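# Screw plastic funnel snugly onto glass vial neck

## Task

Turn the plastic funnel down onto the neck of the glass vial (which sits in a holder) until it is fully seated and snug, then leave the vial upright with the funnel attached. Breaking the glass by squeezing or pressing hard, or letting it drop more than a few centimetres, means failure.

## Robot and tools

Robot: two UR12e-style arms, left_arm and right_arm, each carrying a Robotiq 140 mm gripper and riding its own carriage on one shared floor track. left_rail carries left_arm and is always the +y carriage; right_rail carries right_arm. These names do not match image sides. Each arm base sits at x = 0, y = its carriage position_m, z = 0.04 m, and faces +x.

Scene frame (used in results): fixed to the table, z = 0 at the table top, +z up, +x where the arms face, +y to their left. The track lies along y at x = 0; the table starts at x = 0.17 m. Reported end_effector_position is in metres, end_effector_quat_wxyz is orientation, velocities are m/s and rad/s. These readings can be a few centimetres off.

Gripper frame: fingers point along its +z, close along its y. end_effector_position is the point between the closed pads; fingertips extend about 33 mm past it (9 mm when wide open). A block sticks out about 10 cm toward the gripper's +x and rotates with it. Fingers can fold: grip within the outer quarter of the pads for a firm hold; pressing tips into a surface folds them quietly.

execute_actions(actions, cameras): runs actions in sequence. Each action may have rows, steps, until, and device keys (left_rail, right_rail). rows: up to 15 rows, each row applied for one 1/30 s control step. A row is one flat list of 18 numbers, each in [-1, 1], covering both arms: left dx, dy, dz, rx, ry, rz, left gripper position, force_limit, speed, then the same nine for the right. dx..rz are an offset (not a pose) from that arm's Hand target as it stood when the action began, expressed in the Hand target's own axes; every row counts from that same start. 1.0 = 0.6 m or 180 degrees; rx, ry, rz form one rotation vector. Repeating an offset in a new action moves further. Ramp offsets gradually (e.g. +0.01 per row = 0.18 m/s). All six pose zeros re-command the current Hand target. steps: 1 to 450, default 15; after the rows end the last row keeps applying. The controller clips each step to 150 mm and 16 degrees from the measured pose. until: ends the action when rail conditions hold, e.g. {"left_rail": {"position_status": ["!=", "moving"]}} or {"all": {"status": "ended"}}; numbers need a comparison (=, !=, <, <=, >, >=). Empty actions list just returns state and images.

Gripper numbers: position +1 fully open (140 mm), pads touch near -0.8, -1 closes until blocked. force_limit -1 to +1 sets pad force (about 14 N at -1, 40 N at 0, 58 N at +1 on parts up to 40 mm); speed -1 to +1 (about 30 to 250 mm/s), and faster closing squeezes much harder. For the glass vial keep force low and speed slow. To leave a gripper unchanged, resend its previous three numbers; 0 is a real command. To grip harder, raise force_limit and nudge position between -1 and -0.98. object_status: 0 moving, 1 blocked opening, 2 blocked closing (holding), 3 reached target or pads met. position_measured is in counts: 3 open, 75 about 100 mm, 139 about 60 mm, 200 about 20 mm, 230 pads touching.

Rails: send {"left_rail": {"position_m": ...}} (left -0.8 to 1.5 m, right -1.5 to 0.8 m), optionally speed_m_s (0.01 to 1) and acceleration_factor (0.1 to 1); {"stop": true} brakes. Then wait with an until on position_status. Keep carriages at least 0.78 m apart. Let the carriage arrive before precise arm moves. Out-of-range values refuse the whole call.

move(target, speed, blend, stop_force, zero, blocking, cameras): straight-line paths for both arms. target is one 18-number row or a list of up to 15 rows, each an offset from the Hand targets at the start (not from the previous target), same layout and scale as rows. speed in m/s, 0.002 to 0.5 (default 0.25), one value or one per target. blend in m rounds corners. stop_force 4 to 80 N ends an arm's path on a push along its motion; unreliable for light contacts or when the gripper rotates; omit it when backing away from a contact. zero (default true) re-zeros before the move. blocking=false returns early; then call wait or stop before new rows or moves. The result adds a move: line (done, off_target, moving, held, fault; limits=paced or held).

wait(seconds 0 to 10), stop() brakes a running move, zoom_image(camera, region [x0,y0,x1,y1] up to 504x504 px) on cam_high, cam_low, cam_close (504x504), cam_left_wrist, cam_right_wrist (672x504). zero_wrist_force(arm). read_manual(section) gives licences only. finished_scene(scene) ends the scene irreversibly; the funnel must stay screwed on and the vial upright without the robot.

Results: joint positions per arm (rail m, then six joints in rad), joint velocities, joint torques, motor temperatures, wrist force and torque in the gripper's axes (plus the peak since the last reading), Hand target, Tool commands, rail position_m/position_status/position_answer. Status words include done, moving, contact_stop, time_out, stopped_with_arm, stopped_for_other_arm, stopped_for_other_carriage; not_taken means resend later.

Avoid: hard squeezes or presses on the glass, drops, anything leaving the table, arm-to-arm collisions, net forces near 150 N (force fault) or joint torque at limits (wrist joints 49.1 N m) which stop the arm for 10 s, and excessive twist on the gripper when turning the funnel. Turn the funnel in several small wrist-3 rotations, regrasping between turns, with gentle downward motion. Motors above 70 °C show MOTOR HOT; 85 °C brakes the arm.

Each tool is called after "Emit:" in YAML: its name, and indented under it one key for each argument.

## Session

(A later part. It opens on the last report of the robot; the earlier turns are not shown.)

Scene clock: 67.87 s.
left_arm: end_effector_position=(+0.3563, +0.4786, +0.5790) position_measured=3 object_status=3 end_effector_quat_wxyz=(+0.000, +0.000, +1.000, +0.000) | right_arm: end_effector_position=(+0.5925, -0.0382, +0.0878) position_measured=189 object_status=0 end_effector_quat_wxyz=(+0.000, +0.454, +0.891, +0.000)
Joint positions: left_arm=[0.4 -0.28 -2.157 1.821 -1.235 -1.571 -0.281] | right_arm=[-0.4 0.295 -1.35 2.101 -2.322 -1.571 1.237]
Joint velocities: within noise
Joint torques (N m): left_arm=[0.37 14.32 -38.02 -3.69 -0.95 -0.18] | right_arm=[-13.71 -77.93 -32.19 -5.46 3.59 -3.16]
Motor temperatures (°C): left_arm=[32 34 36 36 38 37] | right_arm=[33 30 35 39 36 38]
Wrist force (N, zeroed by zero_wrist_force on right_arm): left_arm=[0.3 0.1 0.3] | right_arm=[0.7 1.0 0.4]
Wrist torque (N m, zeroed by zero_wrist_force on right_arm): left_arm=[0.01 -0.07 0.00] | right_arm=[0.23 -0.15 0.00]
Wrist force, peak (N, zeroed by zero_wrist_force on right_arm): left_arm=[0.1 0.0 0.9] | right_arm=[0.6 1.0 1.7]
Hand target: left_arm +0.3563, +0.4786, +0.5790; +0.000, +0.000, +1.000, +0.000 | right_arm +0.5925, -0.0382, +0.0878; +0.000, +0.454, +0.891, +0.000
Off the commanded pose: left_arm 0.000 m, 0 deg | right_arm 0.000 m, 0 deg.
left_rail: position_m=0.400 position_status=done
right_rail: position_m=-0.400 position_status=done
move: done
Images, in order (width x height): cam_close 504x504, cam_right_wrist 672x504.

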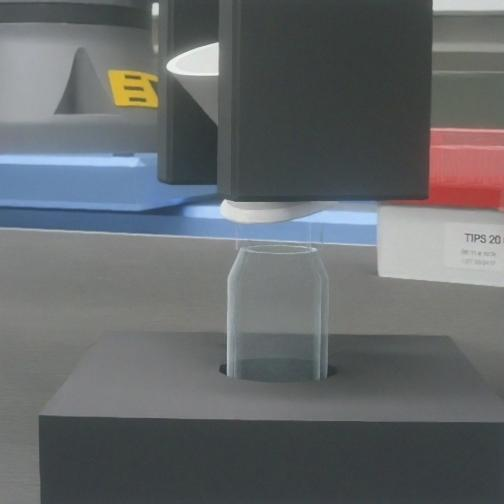

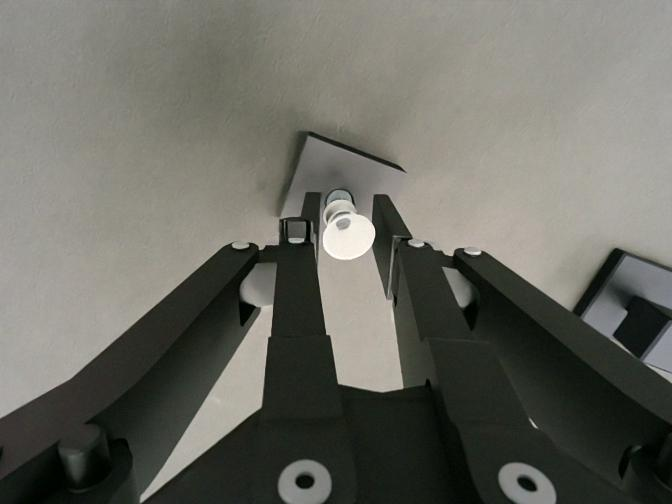

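Emit:
move:
  target:
    - [0,0,0,0,0,0,1,-1,-1,0,0,0,0,0,0,-0.2,-1,-1]
    - [0,0,0,0,0,0,1,-1,-1,0.0007,0,0,0,0,-0.5,-0.2,-1,-1]
  cameras: ["cam_close","cam_right_wrist"]

Emit:
zoom_image:
  camera: "cam_right_wrist"
  region: [270, 150, 430, 270]

Emit:
move:
  target: [0,0,0,0,0,0,1,-1,-1,0,0,0,0,0,0,-0.475,-1,-1]
  cameras: ["cam_close","cam_right_wrist"]

Emit:
zoom_image:
  camera: "cam_right_wrist"
  region: [270, 150, 430, 270]

Scene clock: 75.90 s.
left_arm: end_effector_position=(+0.3563, +0.4786, +0.5790) position_measured=3 object_status=3 end_effector_quat_wxyz=(+0.000, +0.000, +1.000, +0.000) | right_arm: end_effector_position=(+0.5922, -0.0379, +0.0877) position_measured=154 object_status=3 end_effector_quat_wxyz=(+0.000, -0.309, +0.951, +0.000)
Joint positions: left_arm=[0.4 -0.28 -2.157 1.821 -1.235 -1.571 -0.281] | right_arm=[-0.4 0.295 -1.35 2.101 -2.322 -1.571 -0.333]
Joint velocities: within noise
Joint torques (N m): left_arm=[1.13 14.9 -38.29 -3.89 -0.78 -0.47] | right_arm=[-13.39 -75.08 -29.58 -6.81 3.77 -3.69]
Motor temperatures (°C): left_arm=[32 34 36 36 38 37] | right_arm=[33 30 35 39 36 38]
Wrist force (N, zeroed by zero_wrist_force on right_arm): left_arm=[0.0 -0.2 0.3] | right_arm=[0.2 0.8 0.8]
Wrist torque (N m, zeroed by zero_wrist_force on right_arm): left_arm=[-0.04 0.01 0.00] | right_arm=[0.18 -0.06 0.00]
Wrist force, peak (N, zeroed by zero_wrist_force on right_arm): left_arm=[0.1 -0.3 1.0] | right_arm=[-0.1 1.3 1.4]
Hand target: left_arm +0.3563, +0.4786, +0.5790; +0.000, +0.000, +1.000, +0.000 | right_arm +0.5923, -0.0379, +0.0878; +0.000, -0.309, +0.951, +0.000
Off the commanded pose: left_arm 0.000 m, 0 deg | right_arm 0.000 m, 0 deg.
left_rail: position_m=0.400 position_status=done
right_rail: position_m=-0.400 position_status=done
move: done
Images, in order (width x height): cam_close 504x504, cam_right_wrist 672x504.

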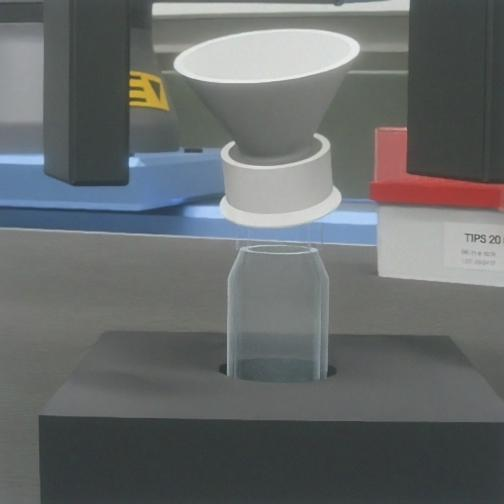

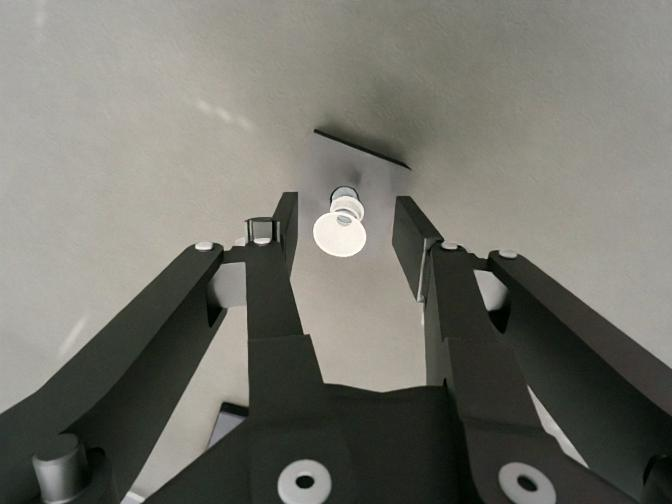

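Scaled by 3.150 from the camera's 672x504 image, which has a finer 960x720 frame.

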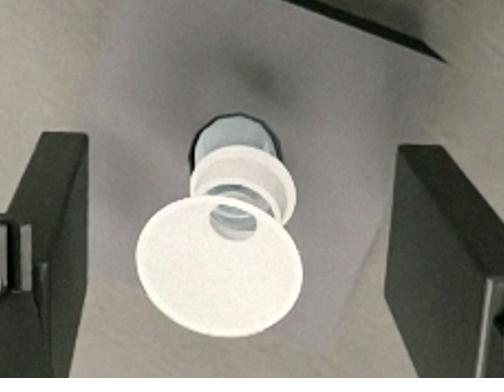

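Scene clock: 76.90 s.
left_arm: end_effector_position=(+0.3563, +0.4786, +0.5790) position_measured=3 object_status=3 end_effector_quat_wxyz=(+0.000, +0.000, +1.000, +0.000) | right_arm: end_effector_position=(+0.5923, -0.0379, +0.0878) position_measured=189 object_status=0 end_effector_quat_wxyz=(+0.000, -0.309, +0.951, +0.000)
Joint positions: left_arm=[0.4 -0.28 -2.157 1.821 -1.235 -1.571 -0.28] | right_arm=[-0.4 0.295 -1.35 2.101 -2.322 -1.571 -0.333]
Joint velocities: within noise
Joint torques (N m): left_arm=[-3.51 14.73 -37.35 -3.85 -0.86 -0.43] | right_arm=[-13.58 -78.36 -30.93 -5.36 3.53 -3.11]
Motor temperatures (°C): left_arm=[32 34 36 36 38 37] | right_arm=[33 30 35 39 36 38]
Wrist force (N, zeroed by zero_wrist_force on right_arm): left_arm=[0.3 0.0 0.4] | right_arm=[0.2 1.1 1.3]
Wrist torque (N m, zeroed by zero_wrist_force on right_arm): left_arm=[0.01 -0.06 0.00] | right_arm=[0.25 -0.05 0.01]
Wrist force, peak (N, zeroed by zero_wrist_force on right_arm): left_arm=[-0.2 -0.2 0.6] | right_arm=[0.2 1.1 1.3]
Hand target: left_arm +0.3563, +0.4786, +0.5790; +0.000, +0.000, +1.000, +0.000 | right_arm +0.5923, -0.0379, +0.0878; +0.000, -0.309, +0.951, +0.000
Off the commanded pose: left_arm 0.000 m, 0 deg | right_arm 0.000 m, 0 deg.
left_rail: position_m=0.400 position_status=done
right_rail: position_m=-0.400 position_status=done
move: done
Images, in order (width x height): cam_close 504x504, cam_right_wrist 672x504.

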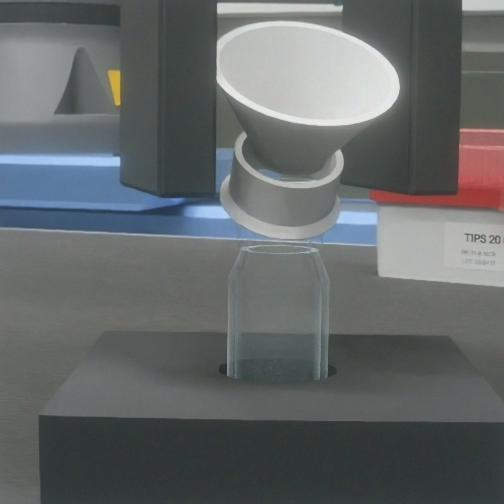

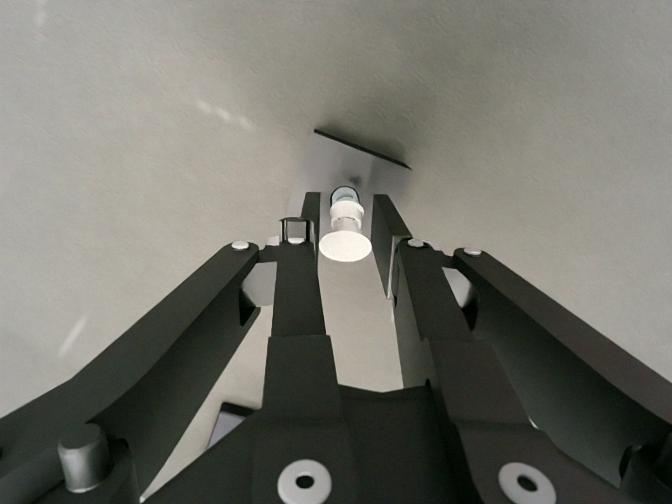

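Scaled by 3.150 from the camera's 672x504 image, which has a finer 960x720 frame.

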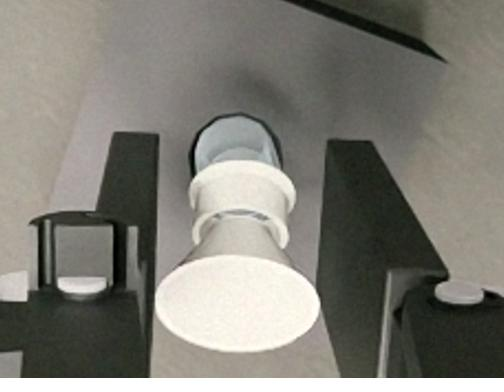

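Emit:
move:
  target:
    - [0,0,0,0,0,0,1,-1,-1,0,0,0,0,0,0,-0.4,-1,-1]
    - [0,0,0,0,0,0,1,-1,-1,-0.0167,0,0,0,0,0,-0.4,-1,-1]
  cameras: ["cam_right_wrist"]
  speed: 0.03

Emit:
zoom_image:
  camera: "cam_right_wrist"
  region: [270, 150, 430, 270]

Scene clock: 80.13 s.
left_arm: end_effector_position=(+0.3563, +0.4786, +0.5790) position_measured=3 object_status=3 end_effector_quat_wxyz=(+0.000, +0.000, +1.000, +0.000) | right_arm: end_effector_position=(+0.6003, -0.0320, +0.0878) position_measured=179 object_status=3 end_effector_quat_wxyz=(+0.000, -0.309, +0.951, +0.000)
Joint positions: left_arm=[0.4 -0.28 -2.157 1.821 -1.235 -1.571 -0.281] | right_arm=[-0.4 0.3 -1.335 2.082 -2.318 -1.571 -0.328]
Joint velocities: within noise
Joint torques (N m): left_arm=[-2.95 14.53 -38.52 -3.7 -0.94 -0.71] | right_arm=[6.64 -49.16 -43.17 -1.61 3.36 3.24]
Motor temperatures (°C): left_arm=[32 34 36 36 38 37] | right_arm=[33 30 35 39 36 38]
Wrist force (N, zeroed by zero_wrist_force on right_arm): left_arm=[0.0 0.0 0.5] | right_arm=[0.8 1.0 0.9]
Wrist torque (N m, zeroed by zero_wrist_force on right_arm): left_arm=[0.01 -0.01 -0.01] | right_arm=[0.22 -0.18 0.01]
Wrist force, peak (N, zeroed by zero_wrist_force on right_arm): left_arm=[0.2 0.4 0.9] | right_arm=[-0.1 1.3 1.4]
Hand target: left_arm +0.3563, +0.4786, +0.5790; +0.000, +0.000, +1.000, +0.000 | right_arm +0.6004, -0.0320, +0.0878; +0.000, -0.309, +0.951, +0.000
Off the commanded pose: left_arm 0.000 m, 0 deg | right_arm 0.000 m, 0 deg.
left_rail: position_m=0.400 position_status=done
right_rail: position_m=-0.400 position_status=done
move: done
Images, in order (width x height): cam_right_wrist 672x504.

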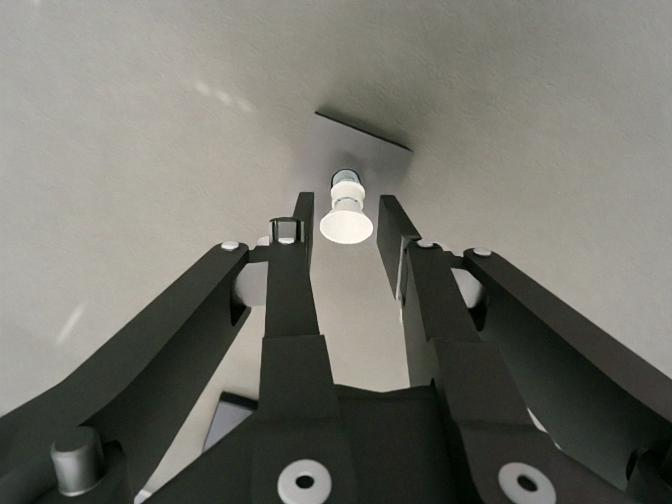

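Scaled by 3.150 from the camera's 672x504 image, which has a finer 960x720 frame.

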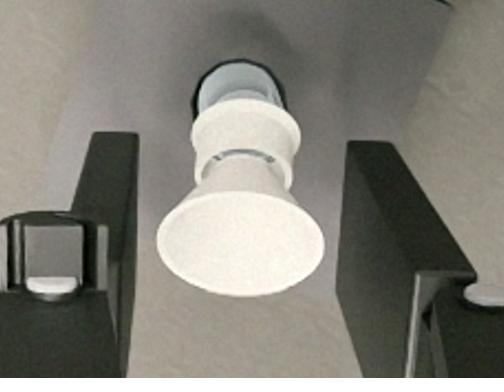

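Emit:
move:
  target: [0,0,0,0,0,0,1,-1,-1,-0.001,0,0,0,0,0,-1,-1,-1]
  cameras: []

Emit:
wait:
  seconds: 0.8
  cameras: ["cam_close"]

Emit:
move:
  target:
    - [0,0,0,0,0,0,1,-1,-1,0.006,0,-0.006,0,0,0,-1,-1,-1]
    - [0,0,0,0,0,0,1,-1,-1,0.0177,0,-0.009,0,0,0,-1,-1,-1]
  cameras: ["cam_close","cam_right_wrist"]
  speed: 0.01

Emit:
zoom_image:
  camera: "cam_right_wrist"
  region: [270, 150, 430, 270]

Scene clock: 83.60 s.
left_arm: end_effector_position=(+0.3563, +0.4786, +0.5790) position_measured=3 object_status=3 end_effector_quat_wxyz=(+0.000, +0.000, +1.000, +0.000) | right_arm: end_effector_position=(+0.6008, -0.0317, +0.0878) position_measured=193 object_status=2 end_effector_quat_wxyz=(+0.000, -0.309, +0.951, +0.000)
Joint positions: left_arm=[0.4 -0.28 -2.157 1.821 -1.235 -1.571 -0.28] | right_arm=[-0.4 0.3 -1.335 2.081 -2.317 -1.571 -0.328]
Joint velocities: within noise
Joint torques (N m): left_arm=[0.34 15.25 -37.55 -4.01 -1.01 -0.32] | right_arm=[7.18 -51.52 -42.38 -1.68 -0.47 3.24]
Motor temperatures (°C): left_arm=[32 34 36 36 38 37] | right_arm=[33 30 35 39 36 38]
Wrist force (N, zeroed by zero_wrist_force on right_arm): left_arm=[-0.2 -0.4 0.3] | right_arm=[0.0 0.9 1.4]
Wrist torque (N m, zeroed by zero_wrist_force on right_arm): left_arm=[-0.09 0.03 0.00] | right_arm=[0.20 0.01 0.00]
Wrist force, peak (N, zeroed by zero_wrist_force on right_arm): left_arm=[0.6 -0.1 0.7] | right_arm=[0.9 1.2 1.1]
Hand target: left_arm +0.3563, +0.4786, +0.5790; +0.000, +0.000, +1.000, +0.000 | right_arm +0.6008, -0.0317, +0.0878; +0.000, -0.309, +0.951, +0.000
Off the commanded pose: left_arm 0.000 m, 0 deg | right_arm 0.000 m, 0 deg.
left_rail: position_m=0.400 position_status=done
right_rail: position_m=-0.400 position_status=done
move: done
No camera images: "cameras" was empty.

Scene clock: 84.40 s.
left_arm: end_effector_position=(+0.3563, +0.4786, +0.5790) position_measured=3 object_status=3 end_effector_quat_wxyz=(+0.000, +0.000, +1.000, +0.000) | right_arm: end_effector_position=(+0.6008, -0.0316, +0.0878) position_measured=193 object_status=2 end_effector_quat_wxyz=(+0.000, -0.309, +0.951, +0.000)
Joint positions: left_arm=[0.4 -0.28 -2.157 1.821 -1.235 -1.571 -0.281] | right_arm=[-0.4 0.3 -1.335 2.081 -2.317 -1.571 -0.328]
Joint velocities: within noise
Joint torques (N m): left_arm=[-0.32 13.75 -37.95 -3.94 -1.16 -0.26] | right_arm=[8.19 -52.03 -40.8 -2.28 -1.03 3.14]
Motor temperatures (°C): left_arm=[32 34 36 36 38 37] | right_arm=[33 30 35 39 36 38]
Wrist force (N, zeroed by zero_wrist_force on right_arm): left_arm=[0.1 -0.2 0.1] | right_arm=[0.1 1.1 0.9]
Wrist torque (N m, zeroed by zero_wrist_force on right_arm): left_arm=[-0.06 -0.01 0.00] | right_arm=[0.25 -0.02 0.00]
Wrist force, peak (N, zeroed by zero_wrist_force on right_arm): left_arm=[0.2 -0.5 0.6] | right_arm=[0.8 0.4 1.4]
Hand target: left_arm +0.3563, +0.4786, +0.5790; +0.000, +0.000, +1.000, +0.000 | right_arm +0.6008, -0.0317, +0.0878; +0.000, -0.309, +0.951, +0.000
Tool commands: left_gripper/position=+1.0 left_gripper/force_limit=-1.0 left_gripper/speed=-1.0 right_gripper/position=-1.0 right_gripper/force_limit=-1.0 right_gripper/speed=-1.0
Off the commanded pose: left_arm 0.000 m, 0 deg | right_arm 0.000 m, 0 deg.
left_rail: position_m=0.400 position_status=done
right_rail: position_m=-0.400 position_status=done
wait: 0.80 s
Images, in order (width x height): cam_close 504x504.

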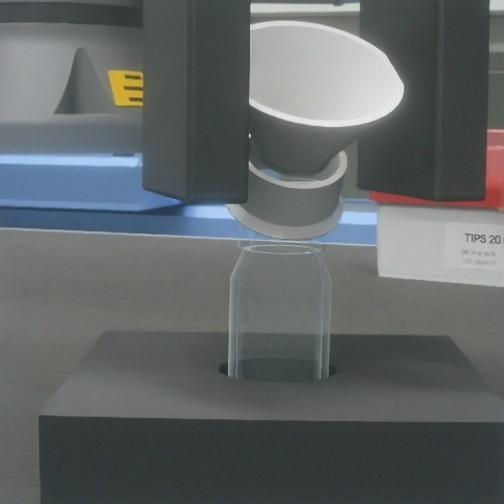

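Scene clock: 86.13 s.
left_arm: end_effector_position=(+0.3563, +0.4786, +0.5790) position_measured=3 object_status=3 end_effector_quat_wxyz=(+0.000, +0.000, +1.000, +0.000) | right_arm: end_effector_position=(+0.5923, -0.0379, +0.0931) position_measured=193 object_status=2 end_effector_quat_wxyz=(+0.000, -0.309, +0.951, +0.000)
Joint positions: left_arm=[0.4 -0.28 -2.157 1.821 -1.235 -1.571 -0.281] | right_arm=[-0.4 0.295 -1.356 2.097 -2.312 -1.571 -0.333]
Joint velocities: within noise
Joint torques (N m): left_arm=[-1.31 15.59 -38.63 -3.52 -0.98 -0.18] | right_arm=[-12.29 -77.78 -28.96 -1.6 -1.04 -3.22]
Motor temperatures (°C): left_arm=[32 34 36 36 38 37] | right_arm=[33 30 35 39 36 38]
Wrist force (N, zeroed by zero_wrist_force on right_arm): left_arm=[0.3 -0.2 0.2] | right_arm=[-0.2 1.2 1.1]
Wrist torque (N m, zeroed by zero_wrist_force on right_arm): left_arm=[-0.05 -0.07 0.00] | right_arm=[0.27 -0.02 -0.01]
Wrist force, peak (N, zeroed by zero_wrist_force on right_arm): left_arm=[0.0 -0.8 0.0] | right_arm=[-0.3 1.2 1.2]
Hand target: left_arm +0.3563, +0.4786, +0.5790; +0.000, +0.000, +1.000, +0.000 | right_arm +0.5923, -0.0379, +0.0932; +0.000, -0.309, +0.951, +0.000
Off the commanded pose: left_arm 0.000 m, 0 deg | right_arm 0.000 m, 0 deg.
left_rail: position_m=0.400 position_status=done
right_rail: position_m=-0.400 position_status=done
move: done
Images, in order (width x height): cam_close 504x504, cam_right_wrist 672x504.

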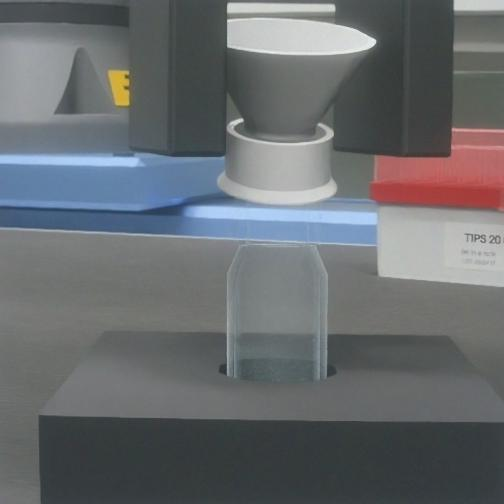

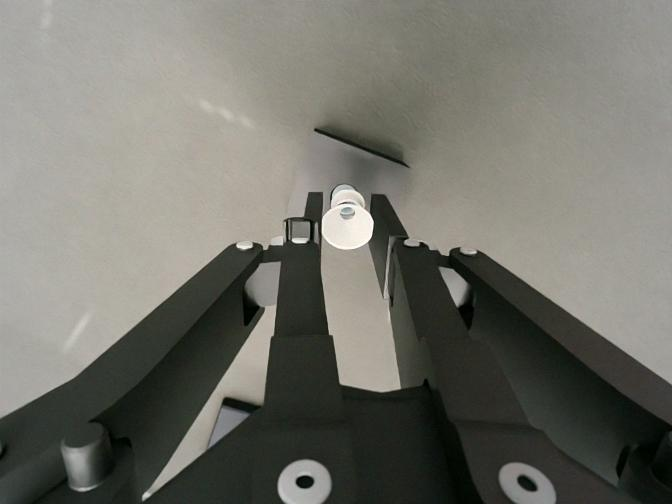

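Scaled by 3.150 from the camera's 672x504 image, which has a finer 960x720 frame.

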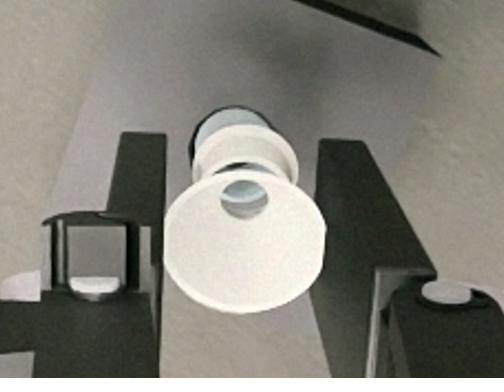

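Emit:
move:
  target: [0,0,0,0,0,0,1,-1,-1,0.009,0,0.001,0,0,0,-1,-1,-1]
  cameras: ["cam_close","cam_right_wrist"]
  speed: 0.01

Emit:
zoom_image:
  camera: "cam_right_wrist"
  region: [270, 150, 430, 270]

Scene clock: 87.67 s.
left_arm: end_effector_position=(+0.3563, +0.4786, +0.5790) position_measured=3 object_status=3 end_effector_quat_wxyz=(+0.000, +0.000, +1.000, +0.000) | right_arm: end_effector_position=(+0.5879, -0.0410, +0.0926) position_measured=193 object_status=2 end_effector_quat_wxyz=(+0.000, -0.309, +0.951, +0.000)
Joint positions: left_arm=[0.4 -0.28 -2.157 1.821 -1.235 -1.571 -0.281] | right_arm=[-0.4 0.293 -1.363 2.108 -2.315 -1.571 -0.336]
Joint velocities: within noise
Joint torques (N m): left_arm=[-0.63 13.91 -38.65 -4.16 -0.98 -0.31] | right_arm=[-14.9 -78.21 -30.05 -7.46 -0.74 -3.49]
Motor temperatures (°C): left_arm=[32 34 36 36 38 37] | right_arm=[33 30 35 39 36 38]
Wrist force (N, zeroed by zero_wrist_force on right_arm): left_arm=[0.3 -0.2 0.6] | right_arm=[-0.5 0.8 1.1]
Wrist torque (N m, zeroed by zero_wrist_force on right_arm): left_arm=[-0.04 -0.06 0.00] | right_arm=[0.19 0.05 0.00]
Wrist force, peak (N, zeroed by zero_wrist_force on right_arm): left_arm=[-0.2 -0.7 0.4] | right_arm=[0.1 0.9 1.5]
Hand target: left_arm +0.3563, +0.4786, +0.5790; +0.000, +0.000, +1.000, +0.000 | right_arm +0.5879, -0.0411, +0.0926; +0.000, -0.309, +0.951, +0.000
Off the commanded pose: left_arm 0.000 m, 0 deg | right_arm 0.000 m, 0 deg.
left_rail: position_m=0.400 position_status=done
right_rail: position_m=-0.400 position_status=done
move: done
Images, in order (width x height): cam_close 504x504, cam_right_wrist 672x504.

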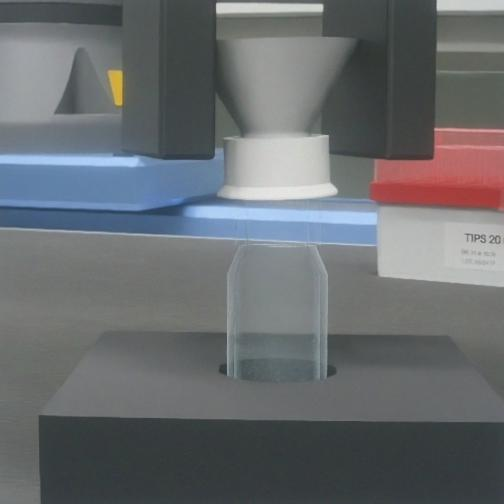

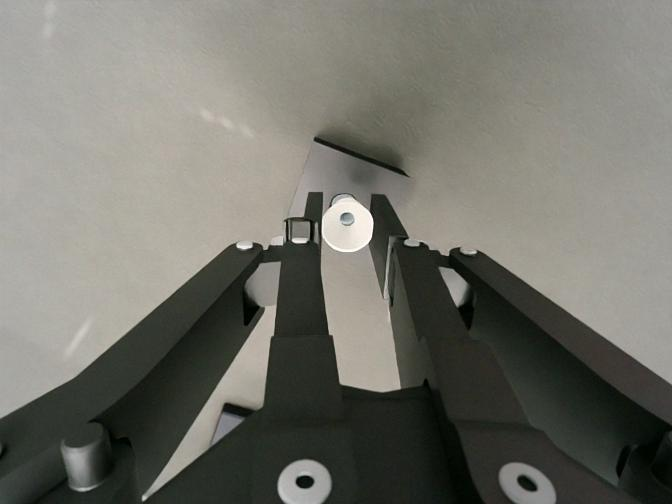

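Scaled by 3.150 from the camera's 672x504 image, which has a finer 960x720 frame.

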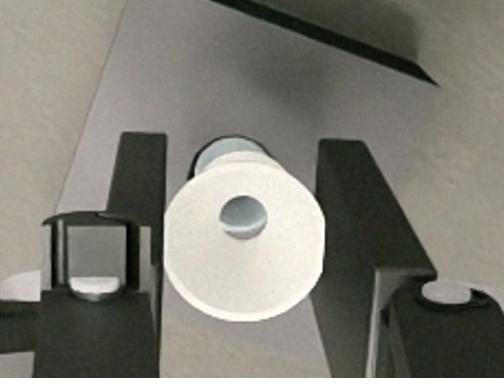

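Emit:
move:
  target:
    - [0,0,0,0,0,0,1,-1,-1,0,0,-0.0167,0,0,0,-1,-1,-1]
    - [0,0,0,0,0,0,1,-1,-1,-0.0062,0,-0.0167,0,0,0,-1,-1,-1]
  cameras: ["cam_close","cam_right_wrist"]
  speed: 0.02

Emit:
zoom_image:
  camera: "cam_right_wrist"
  region: [270, 150, 430, 270]

Scene clock: 90.40 s.
left_arm: end_effector_position=(+0.3563, +0.4786, +0.5790) position_measured=3 object_status=3 end_effector_quat_wxyz=(+0.000, +0.000, +1.000, +0.000) | right_arm: end_effector_position=(+0.5908, -0.0389, +0.1026) position_measured=193 object_status=2 end_effector_quat_wxyz=(+0.000, -0.309, +0.951, +0.000)
Joint positions: left_arm=[0.4 -0.28 -2.157 1.821 -1.235 -1.571 -0.281] | right_arm=[-0.4 0.294 -1.371 2.094 -2.294 -1.571 -0.334]
Joint velocities: within noise
Joint torques (N m): left_arm=[0.09 14.51 -38.29 -4.04 -1.27 -0.61] | right_arm=[6.2 -46.58 -41.44 -1.36 0.71 3.15]
Motor temperatures (°C): left_arm=[32 34 36 36 38 37] | right_arm=[33 30 35 39 36 38]
Wrist force (N, zeroed by zero_wrist_force on right_arm): left_arm=[-0.3 0.0 0.4] | right_arm=[-0.2 1.1 1.0]
Wrist torque (N m, zeroed by zero_wrist_force on right_arm): left_arm=[-0.01 0.07 0.00] | right_arm=[0.25 0.03 -0.01]
Wrist force, peak (N, zeroed by zero_wrist_force on right_arm): left_arm=[0.5 -0.3 0.6] | right_arm=[-0.4 1.1 1.3]
Hand target: left_arm +0.3563, +0.4786, +0.5790; +0.000, +0.000, +1.000, +0.000 | right_arm +0.5909, -0.0389, +0.1026; +0.000, -0.309, +0.951, +0.000
Off the commanded pose: left_arm 0.000 m, 0 deg | right_arm 0.000 m, 0 deg.
left_rail: position_m=0.400 position_status=done
right_rail: position_m=-0.400 position_status=done
move: done
Images, in order (width x height): cam_close 504x504, cam_right_wrist 672x504.

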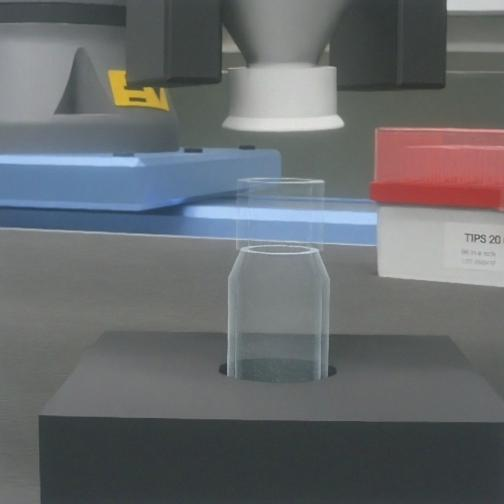

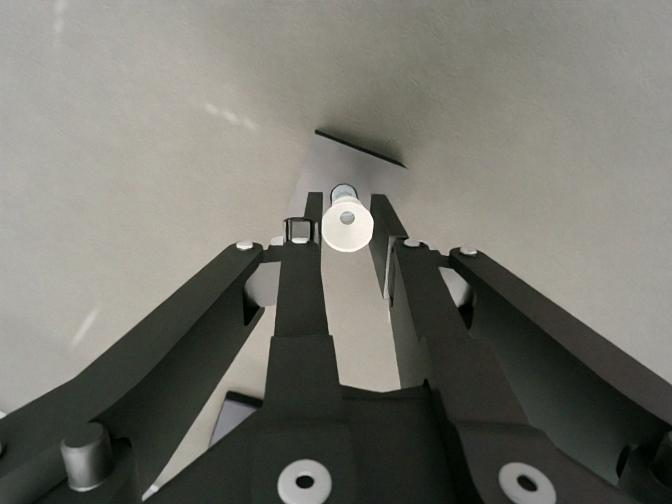

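Scaled by 3.150 from the camera's 672x504 image, which has a finer 960x720 frame.

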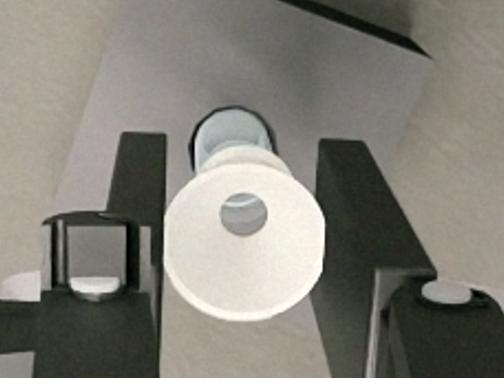

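Emit:
move:
  target:
    - [0,0,0,0,0,0,1,-1,-1,-0.003,-0.0007,0.0067,0,0,0,-1,-1,-1]
  cameras: ["cam_close","cam_right_wrist"]
  speed: 0.02

Emit:
zoom_image:
  camera: "cam_close"
  region: [150, 0, 400, 250]

Emit:
zoom_image:
  camera: "cam_right_wrist"
  region: [270, 150, 430, 270]

Scene clock: 93.03 s.
left_arm: end_effector_position=(+0.3563, +0.4786, +0.5790) position_measured=3 object_status=3 end_effector_quat_wxyz=(+0.000, +0.000, +1.000, +0.000) | right_arm: end_effector_position=(+0.5926, -0.0382, +0.0986) position_measured=193 object_status=2 end_effector_quat_wxyz=(+0.000, -0.309, +0.951, +0.000)
Joint positions: left_arm=[0.4 -0.28 -2.157 1.821 -1.235 -1.571 -0.281] | right_arm=[-0.4 0.295 -1.363 2.093 -2.301 -1.571 -0.334]
Joint velocities: within noise
Joint torques (N m): left_arm=[0.23 14.82 -37.29 -3.98 -1.23 -0.31] | right_arm=[8.08 -46.13 -42.91 -8.53 2.08 3.05]
Motor temperatures (°C): left_arm=[32 34 36 36 38 37] | right_arm=[33 30 35 39 36 38]
Wrist force (N, zeroed by zero_wrist_force on right_arm): left_arm=[-0.1 -0.1 0.1] | right_arm=[-0.1 0.6 0.8]
Wrist torque (N m, zeroed by zero_wrist_force on right_arm): left_arm=[-0.02 0.02 0.01] | right_arm=[0.12 0.01 -0.01]
Wrist force, peak (N, zeroed by zero_wrist_force on right_arm): left_arm=[0.0 -0.3 0.7] | right_arm=[-0.4 1.4 1.0]
Hand target: left_arm +0.3563, +0.4786, +0.5790; +0.000, +0.000, +1.000, +0.000 | right_arm +0.5926, -0.0382, +0.0986; +0.000, -0.309, +0.951, +0.000
Off the commanded pose: left_arm 0.000 m, 0 deg | right_arm 0.000 m, 0 deg.
left_rail: position_m=0.400 position_status=done
right_rail: position_m=-0.400 position_status=done
move: done
Images, in order (width x height): cam_close 504x504, cam_right_wrist 672x504.

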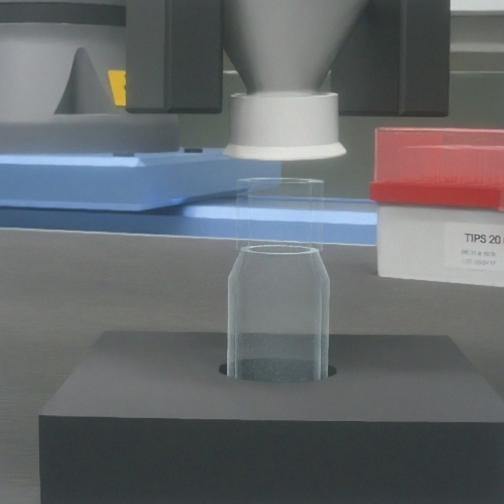

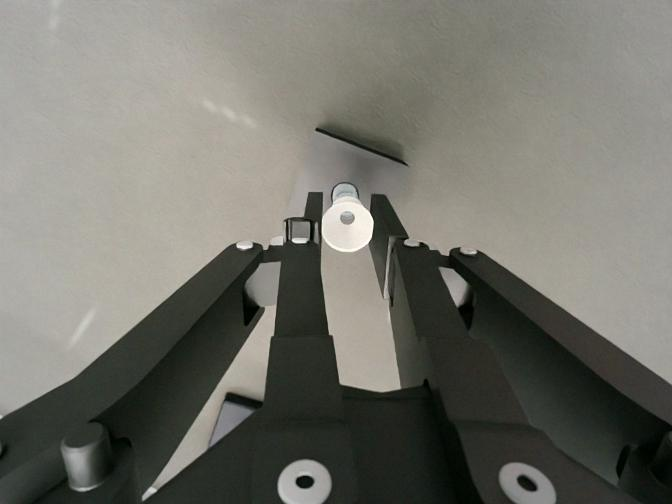

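Scaled by 2.016 from the camera's 504x504 image, which has a finer 720x720 frame.

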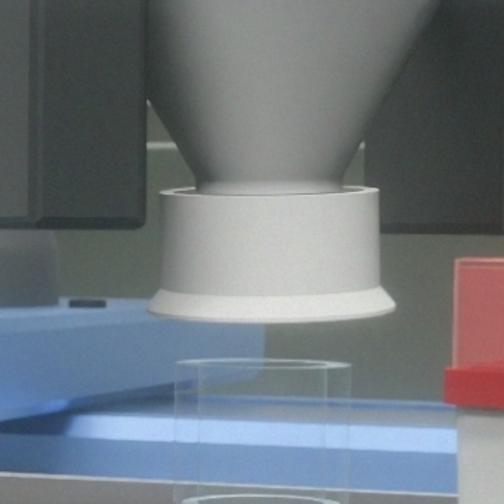

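Scaled by 3.150 from the camera's 672x504 image, which has a finer 960x720 frame.

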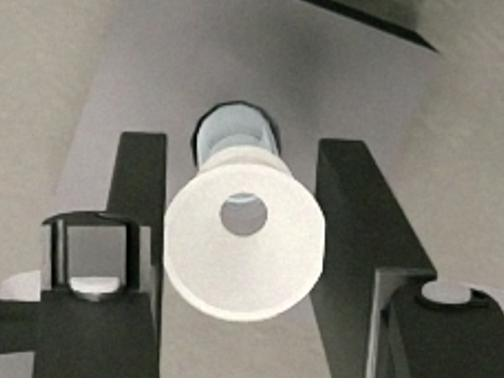

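Emit:
move:
  target: [0,0,0,0,0,0,1,-1,-1,-0.0005,-0.001,0,0,0,0,-1,-1,-1]
  cameras: []
  speed: 0.02

Emit:
move:
  target: [0,0,0,0,0,0,1,-1,-1,0,0,0.02,0,0,0,-1,-1,-1]
  cameras: ["cam_close","cam_right_wrist"]
  speed: 0.004
  stop_force: 4

Emit:
zoom_image:
  camera: "cam_right_wrist"
  region: [270, 150, 430, 270]

Scene clock: 94.63 s.
left_arm: end_effector_position=(+0.3563, +0.4786, +0.5790) position_measured=3 object_status=3 end_effector_quat_wxyz=(+0.000, +0.000, +1.000, +0.000) | right_arm: end_effector_position=(+0.5932, -0.0384, +0.0986) position_measured=193 object_status=2 end_effector_quat_wxyz=(+0.000, -0.309, +0.951, +0.000)
Joint positions: left_arm=[0.4 -0.28 -2.157 1.821 -1.235 -1.571 -0.281] | right_arm=[-0.4 0.294 -1.363 2.092 -2.301 -1.571 -0.334]
Joint velocities: within noise
Joint torques (N m): left_arm=[-0.96 13.88 -38.84 -4.09 -1.32 -0.22] | right_arm=[-14.57 -48.8 -43.36 -1.59 2.59 -3.19]
Motor temperatures (°C): left_arm=[32 34 36 36 38 37] | right_arm=[33 30 35 39 36 38]
Wrist force (N, zeroed by zero_wrist_force on right_arm): left_arm=[0.2 -0.2 0.4] | right_arm=[-0.2 0.8 0.8]
Wrist torque (N m, zeroed by zero_wrist_force on right_arm): left_arm=[-0.05 -0.04 0.00] | right_arm=[0.17 0.05 0.00]
Wrist force, peak (N, zeroed by zero_wrist_force on right_arm): left_arm=[0.3 -0.4 0.8] | right_arm=[0.1 1.1 1.4]
Hand target: left_arm +0.3563, +0.4786, +0.5790; +0.000, +0.000, +1.000, +0.000 | right_arm +0.5932, -0.0385, +0.0986; +0.000, -0.309, +0.951, +0.000
Off the commanded pose: left_arm 0.000 m, 0 deg | right_arm 0.000 m, 0 deg.
left_rail: position_m=0.400 position_status=done
right_rail: position_m=-0.400 position_status=done
move: done
No camera images: "cameras" was empty.

Scene clock: 98.27 s.
left_arm: end_effector_position=(+0.3563, +0.4786, +0.5790) position_measured=3 object_status=3 end_effector_quat_wxyz=(+0.000, +0.000, +1.000, +0.000) | right_arm: end_effector_position=(+0.5932, -0.0385, +0.0895) position_measured=193 object_status=2 end_effector_quat_wxyz=(+0.000, -0.309, +0.951, +0.000)
Joint positions: left_arm=[0.4 -0.28 -2.157 1.821 -1.235 -1.571 -0.281] | right_arm=[-0.4 0.294 -1.351 2.099 -2.319 -1.571 -0.334]
Joint velocities: within noise
Joint torques (N m): left_arm=[-0.93 15.14 -38.48 -3.91 -1.08 -0.33] | right_arm=[-14.15 -76.1 -39.67 -1.52 3.36 -3.13]
Motor temperatures (°C): left_arm=[32 34 36 36 38 37] | right_arm=[33 30 35 39 36 38]
Wrist force (N, zeroed by zero_wrist_force on right_arm): left_arm=[0.1 -0.1 0.4] | right_arm=[-0.1 0.0 -2.7]
Wrist torque (N m, zeroed by zero_wrist_force on right_arm): left_arm=[-0.03 -0.01 0.00] | right_arm=[0.08 -0.05 0.00]
Wrist force, peak (N, zeroed by zero_wrist_force on right_arm): left_arm=[0.5 -0.2 0.8] | right_arm=[-0.4 0.4 -4.7]
Hand target: left_arm +0.3563, +0.4786, +0.5790; +0.000, +0.000, +1.000, +0.000 | right_arm +0.5932, -0.0385, +0.0895; +0.000, -0.309, +0.951, +0.000 (not the last commanded pose)
Off the commanded pose: left_arm 0.000 m, 0 deg | right_arm 0.003 m, 0 deg.
left_rail: position_m=0.400 position_status=done
right_rail: position_m=-0.400 position_status=done
move: contact (right_arm)
Images, in order (width x height): cam_close 504x504, cam_right_wrist 672x504.

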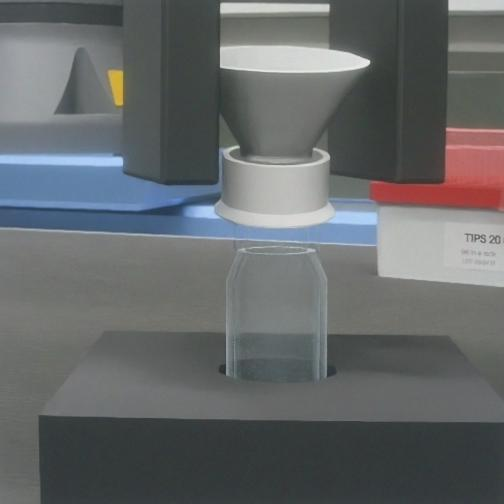

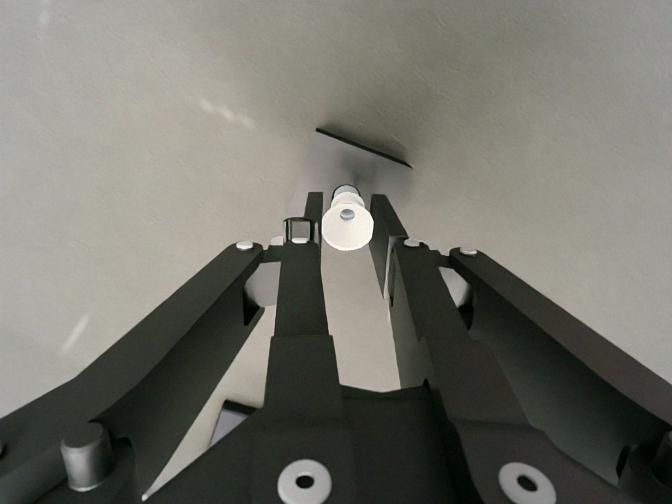

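Scaled by 3.150 from the camera's 672x504 image, which has a finer 960x720 frame.

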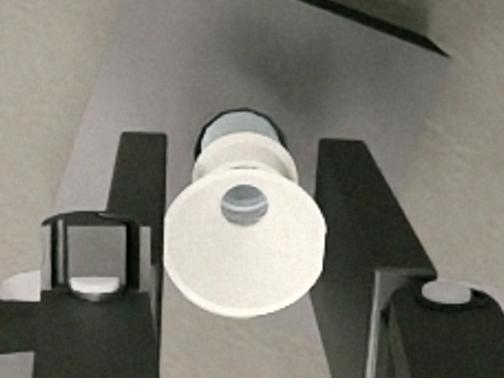

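Emit:
move:
  target:
    - [0,0,0,0,0,0,1,-1,-1,0,0,-0.003,0,0,0,-1,-1,-1]
    - [0,0,0,0,0,0,1,-1,-1,0.006,0,-0.003,0,0,0,-1,-1,-1]
  cameras: ["cam_close","cam_right_wrist"]
  speed: 0.01

Emit:
zoom_image:
  camera: "cam_right_wrist"
  region: [270, 150, 430, 270]

Scene clock: 100.70 s.
left_arm: end_effector_position=(+0.3563, +0.4786, +0.5790) position_measured=3 object_status=3 end_effector_quat_wxyz=(+0.000, +0.000, +1.000, +0.000) | right_arm: end_effector_position=(+0.5904, -0.0405, +0.0913) position_measured=193 object_status=2 end_effector_quat_wxyz=(+0.000, -0.309, +0.951, +0.000)
Joint positions: left_arm=[0.4 -0.28 -2.157 1.821 -1.235 -1.571 -0.281] | right_arm=[-0.4 0.292 -1.358 2.104 -2.317 -1.571 -0.336]
Joint velocities: within noise
Joint torques (N m): left_arm=[-0.27 15.95 -38.88 -4.18 -0.83 -0.39] | right_arm=[-15.12 -79.9 -30.4 -7.56 3.15 -2.84]
Motor temperatures (°C): left_arm=[32 34 36 36 38 37] | right_arm=[33 30 35 39 36 38]
Wrist force (N, zeroed by zero_wrist_force on right_arm): left_arm=[0.2 -0.3 0.4] | right_arm=[-0.1 0.6 0.5]
Wrist torque (N m, zeroed by zero_wrist_force on right_arm): left_arm=[-0.06 -0.05 0.00] | right_arm=[0.13 -0.06 0.00]
Wrist force, peak (N, zeroed by zero_wrist_force on right_arm): left_arm=[0.4 -0.2 0.7] | right_arm=[-0.7 0.0 -3.4]
Hand target: left_arm +0.3563, +0.4786, +0.5790; +0.000, +0.000, +1.000, +0.000 | right_arm +0.5903, -0.0406, +0.0913; +0.000, -0.309, +0.951, +0.000
Off the commanded pose: left_arm 0.000 m, 0 deg | right_arm 0.000 m, 0 deg.
left_rail: position_m=0.400 position_status=done
right_rail: position_m=-0.400 position_status=done
move: done
Images, in order (width x height): cam_close 504x504, cam_right_wrist 672x504.

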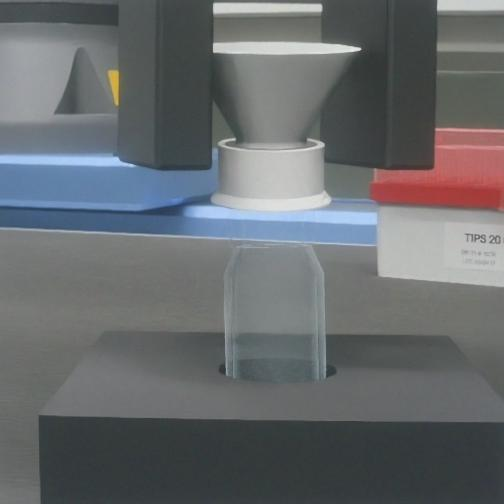

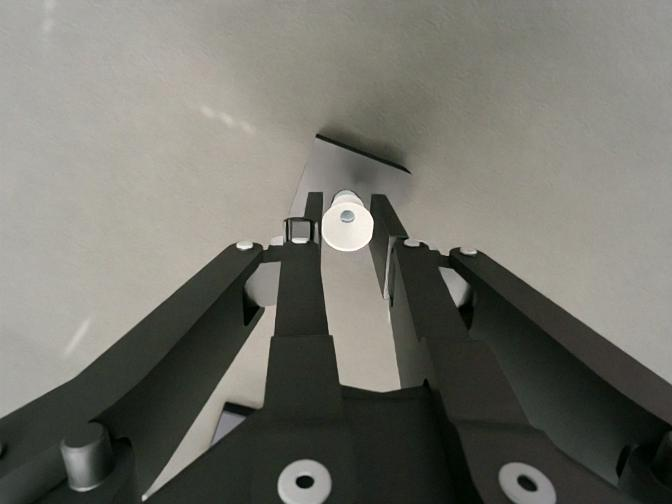

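Scaled by 3.150 from the camera's 672x504 image, which has a finer 960x720 frame.

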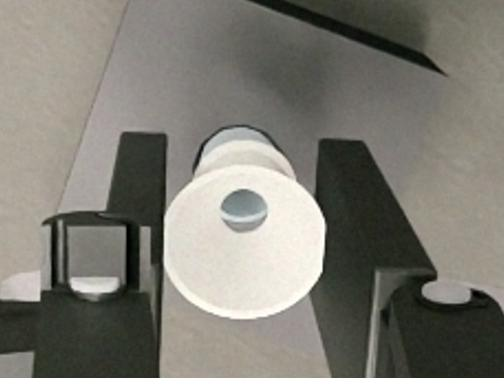

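Emit:
execute_actions:
  actions: []
  cameras: ["cam_close","cam_right_wrist"]

Scene clock: 103.10 s.
left_arm: end_effector_position=(+0.3563, +0.4786, +0.5790) position_measured=3 object_status=3 end_effector_quat_wxyz=(+0.000, +0.000, +1.000, +0.000) | right_arm: end_effector_position=(+0.5903, -0.0406, +0.0913) position_measured=193 object_status=2 end_effector_quat_wxyz=(+0.000, -0.309, +0.951, +0.000)
Joint positions: left_arm=[0.4 -0.28 -2.157 1.821 -1.235 -1.571 -0.281] | right_arm=[-0.4 0.292 -1.359 2.104 -2.317 -1.571 -0.336]
Joint velocities: within noise
Joint torques (N m): left_arm=[-1.33 13.21 -38.29 -3.89 -1.26 -0.42] | right_arm=[-10.3 -76.94 -33.27 -6.12 3.03 -3.02]
Motor temperatures (°C): left_arm=[32 34 36 36 38 37] | right_arm=[33 30 35 39 36 38]
Wrist force (N, zeroed by zero_wrist_force on right_arm): left_arm=[0.3 0.0 0.0] | right_arm=[0.3 0.8 1.0]
Wrist torque (N m, zeroed by zero_wrist_force on right_arm): left_arm=[0.01 -0.06 0.00] | right_arm=[0.16 -0.14 -0.01]
Wrist force, peak (N, zeroed by zero_wrist_force on right_arm): left_arm=[0.3 -0.4 0.7] | right_arm=[-0.8 1.2 1.4]
Hand target: left_arm +0.3563, +0.4786, +0.5790; +0.000, +0.000, +1.000, +0.000 | right_arm +0.5903, -0.0406, +0.0913; +0.000, -0.309, +0.951, +0.000
Tool commands: left_gripper/position=+1.0 left_gripper/force_limit=-1.0 left_gripper/speed=-1.0 right_gripper/position=-1.0 right_gripper/force_limit=-1.0 right_gripper/speed=-1.0
Off the commanded pose: left_arm 0.000 m, 0 deg | right_arm 0.000 m, 0 deg.
left_rail: position_m=0.400 position_status=done
right_rail: position_m=-0.400 position_status=done
Images, in order (width x height): cam_close 504x504, cam_right_wrist 672x504.

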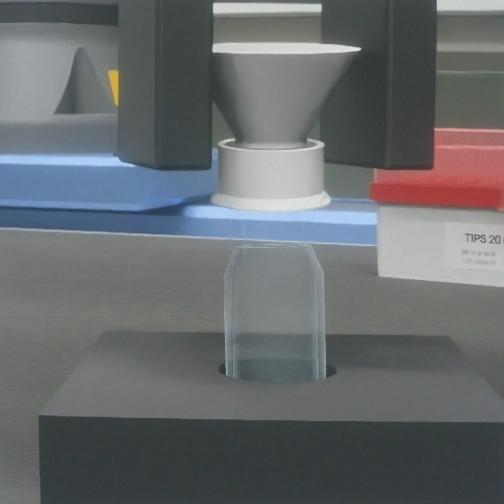

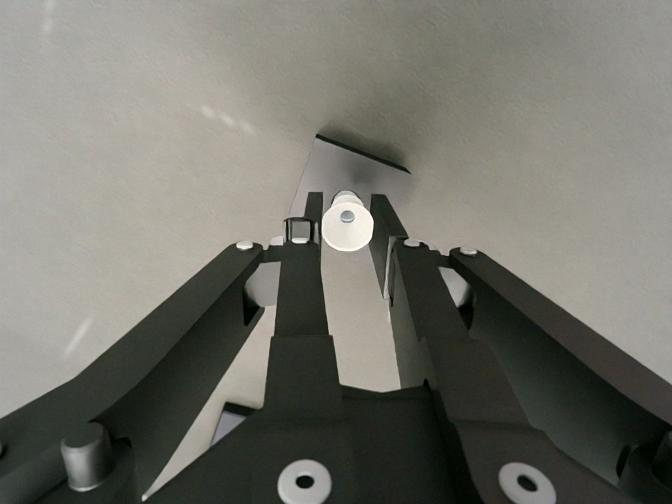

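Emit:
move:
  target: [0,0,0,0,0,0,1,-1,-1,0,0,0.0022,0,0,0,-1,-1,-1]
  speed: 0.004
  stop_force: 4
  cameras: []

Emit:
execute_actions:
  actions:
    - {"rows":[[0,0,0,0,0,0,1,-1,-1,0,0,0,0,0,0,-0.35,-1,-1]],"steps":35}
  cameras: ["cam_close","cam_right_wrist"]

Scene clock: 105.03 s.
left_arm: end_effector_position=(+0.3563, +0.4786, +0.5790) position_measured=3 object_status=3 end_effector_quat_wxyz=(+0.000, +0.000, +1.000, +0.000) | right_arm: end_effector_position=(+0.5903, -0.0406, +0.0899) position_measured=193 object_status=2 end_effector_quat_wxyz=(+0.000, -0.309, +0.951, +0.000)
Joint positions: left_arm=[0.4 -0.28 -2.157 1.821 -1.235 -1.571 -0.281] | right_arm=[-0.4 0.292 -1.357 2.105 -2.319 -1.571 -0.336]
Joint velocities: within noise
Joint torques (N m): left_arm=[-2.08 14.57 -37.53 -3.52 -1.43 -0.31] | right_arm=[-12.84 -46.7 -28.75 -7.07 3.26 -3.13]
Motor temperatures (°C): left_arm=[32 34 36 36 38 37] | right_arm=[33 30 35 39 36 38]
Wrist force (N, zeroed by zero_wrist_force on right_arm): left_arm=[0.0 0.1 0.2] | right_arm=[-0.4 0.5 -1.6]
Wrist torque (N m, zeroed by zero_wrist_force on right_arm): left_arm=[0.01 0.00 0.00] | right_arm=[0.19 0.03 0.00]
Wrist force, peak (N, zeroed by zero_wrist_force on right_arm): left_arm=[0.1 -0.3 0.8] | right_arm=[-0.3 1.7 0.8]
Hand target: left_arm +0.3563, +0.4786, +0.5790; +0.000, +0.000, +1.000, +0.000 | right_arm +0.5903, -0.0406, +0.0899; +0.000, -0.309, +0.951, +0.000
Off the commanded pose: left_arm 0.000 m, 0 deg | right_arm 0.000 m, 0 deg.
left_rail: position_m=0.400 position_status=done
right_rail: position_m=-0.400 position_status=done
move: done
No camera images: "cameras" was empty.

Scene clock: 106.40 s.
left_arm: end_effector_position=(+0.3563, +0.4786, +0.5790) position_measured=3 object_status=3 end_effector_quat_wxyz=(+0.000, +0.000, +1.000, +0.000) | right_arm: end_effector_position=(+0.5903, -0.0406, +0.0899) position_measured=173 object_status=3 end_effector_quat_wxyz=(+0.000, -0.309, +0.951, +0.000)
Joint positions: left_arm=[0.4 -0.28 -2.157 1.821 -1.235 -1.571 -0.281] | right_arm=[-0.4 0.292 -1.357 2.105 -2.319 -1.571 -0.336]
Joint velocities: within noise
Joint torques (N m): left_arm=[-1.54 14.99 -37.82 -4.09 -1.08 -0.37] | right_arm=[-12.68 -54.63 -34.83 -6.06 3.23 -2.94]
Motor temperatures (°C): left_arm=[32 34 36 36 38 37] | right_arm=[33 30 35 39 36 38]
Wrist force (N, zeroed by zero_wrist_force on right_arm): left_arm=[0.0 -0.1 0.3] | right_arm=[0.3 1.1 0.7]
Wrist torque (N m, zeroed by zero_wrist_force on right_arm): left_arm=[-0.02 0.00 0.00] | right_arm=[0.23 -0.07 0.00]
Wrist force, peak (N, zeroed by zero_wrist_force on right_arm): left_arm=[0.7 0.0 0.4] | right_arm=[0.0 1.0 1.4]
Hand target: left_arm +0.3563, +0.4786, +0.5790; +0.000, +0.000, +1.000, +0.000 | right_arm +0.5903, -0.0406, +0.0899; +0.000, -0.309, +0.951, +0.000
Off the commanded pose: left_arm 0.000 m, 0 deg | right_arm 0.000 m, 0 deg.
left_rail: position_m=0.400 position_status=done
right_rail: position_m=-0.400 position_status=done
Images, in order (width x height): cam_close 504x504, cam_right_wrist 672x504.

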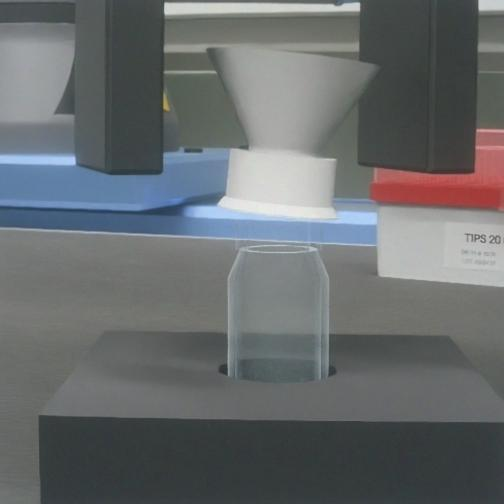

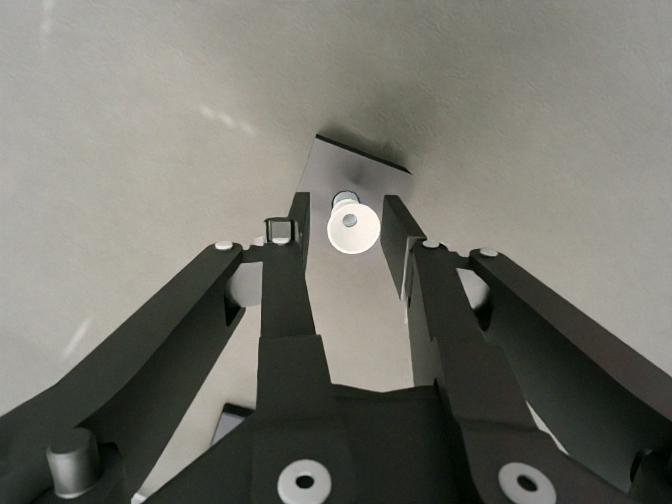

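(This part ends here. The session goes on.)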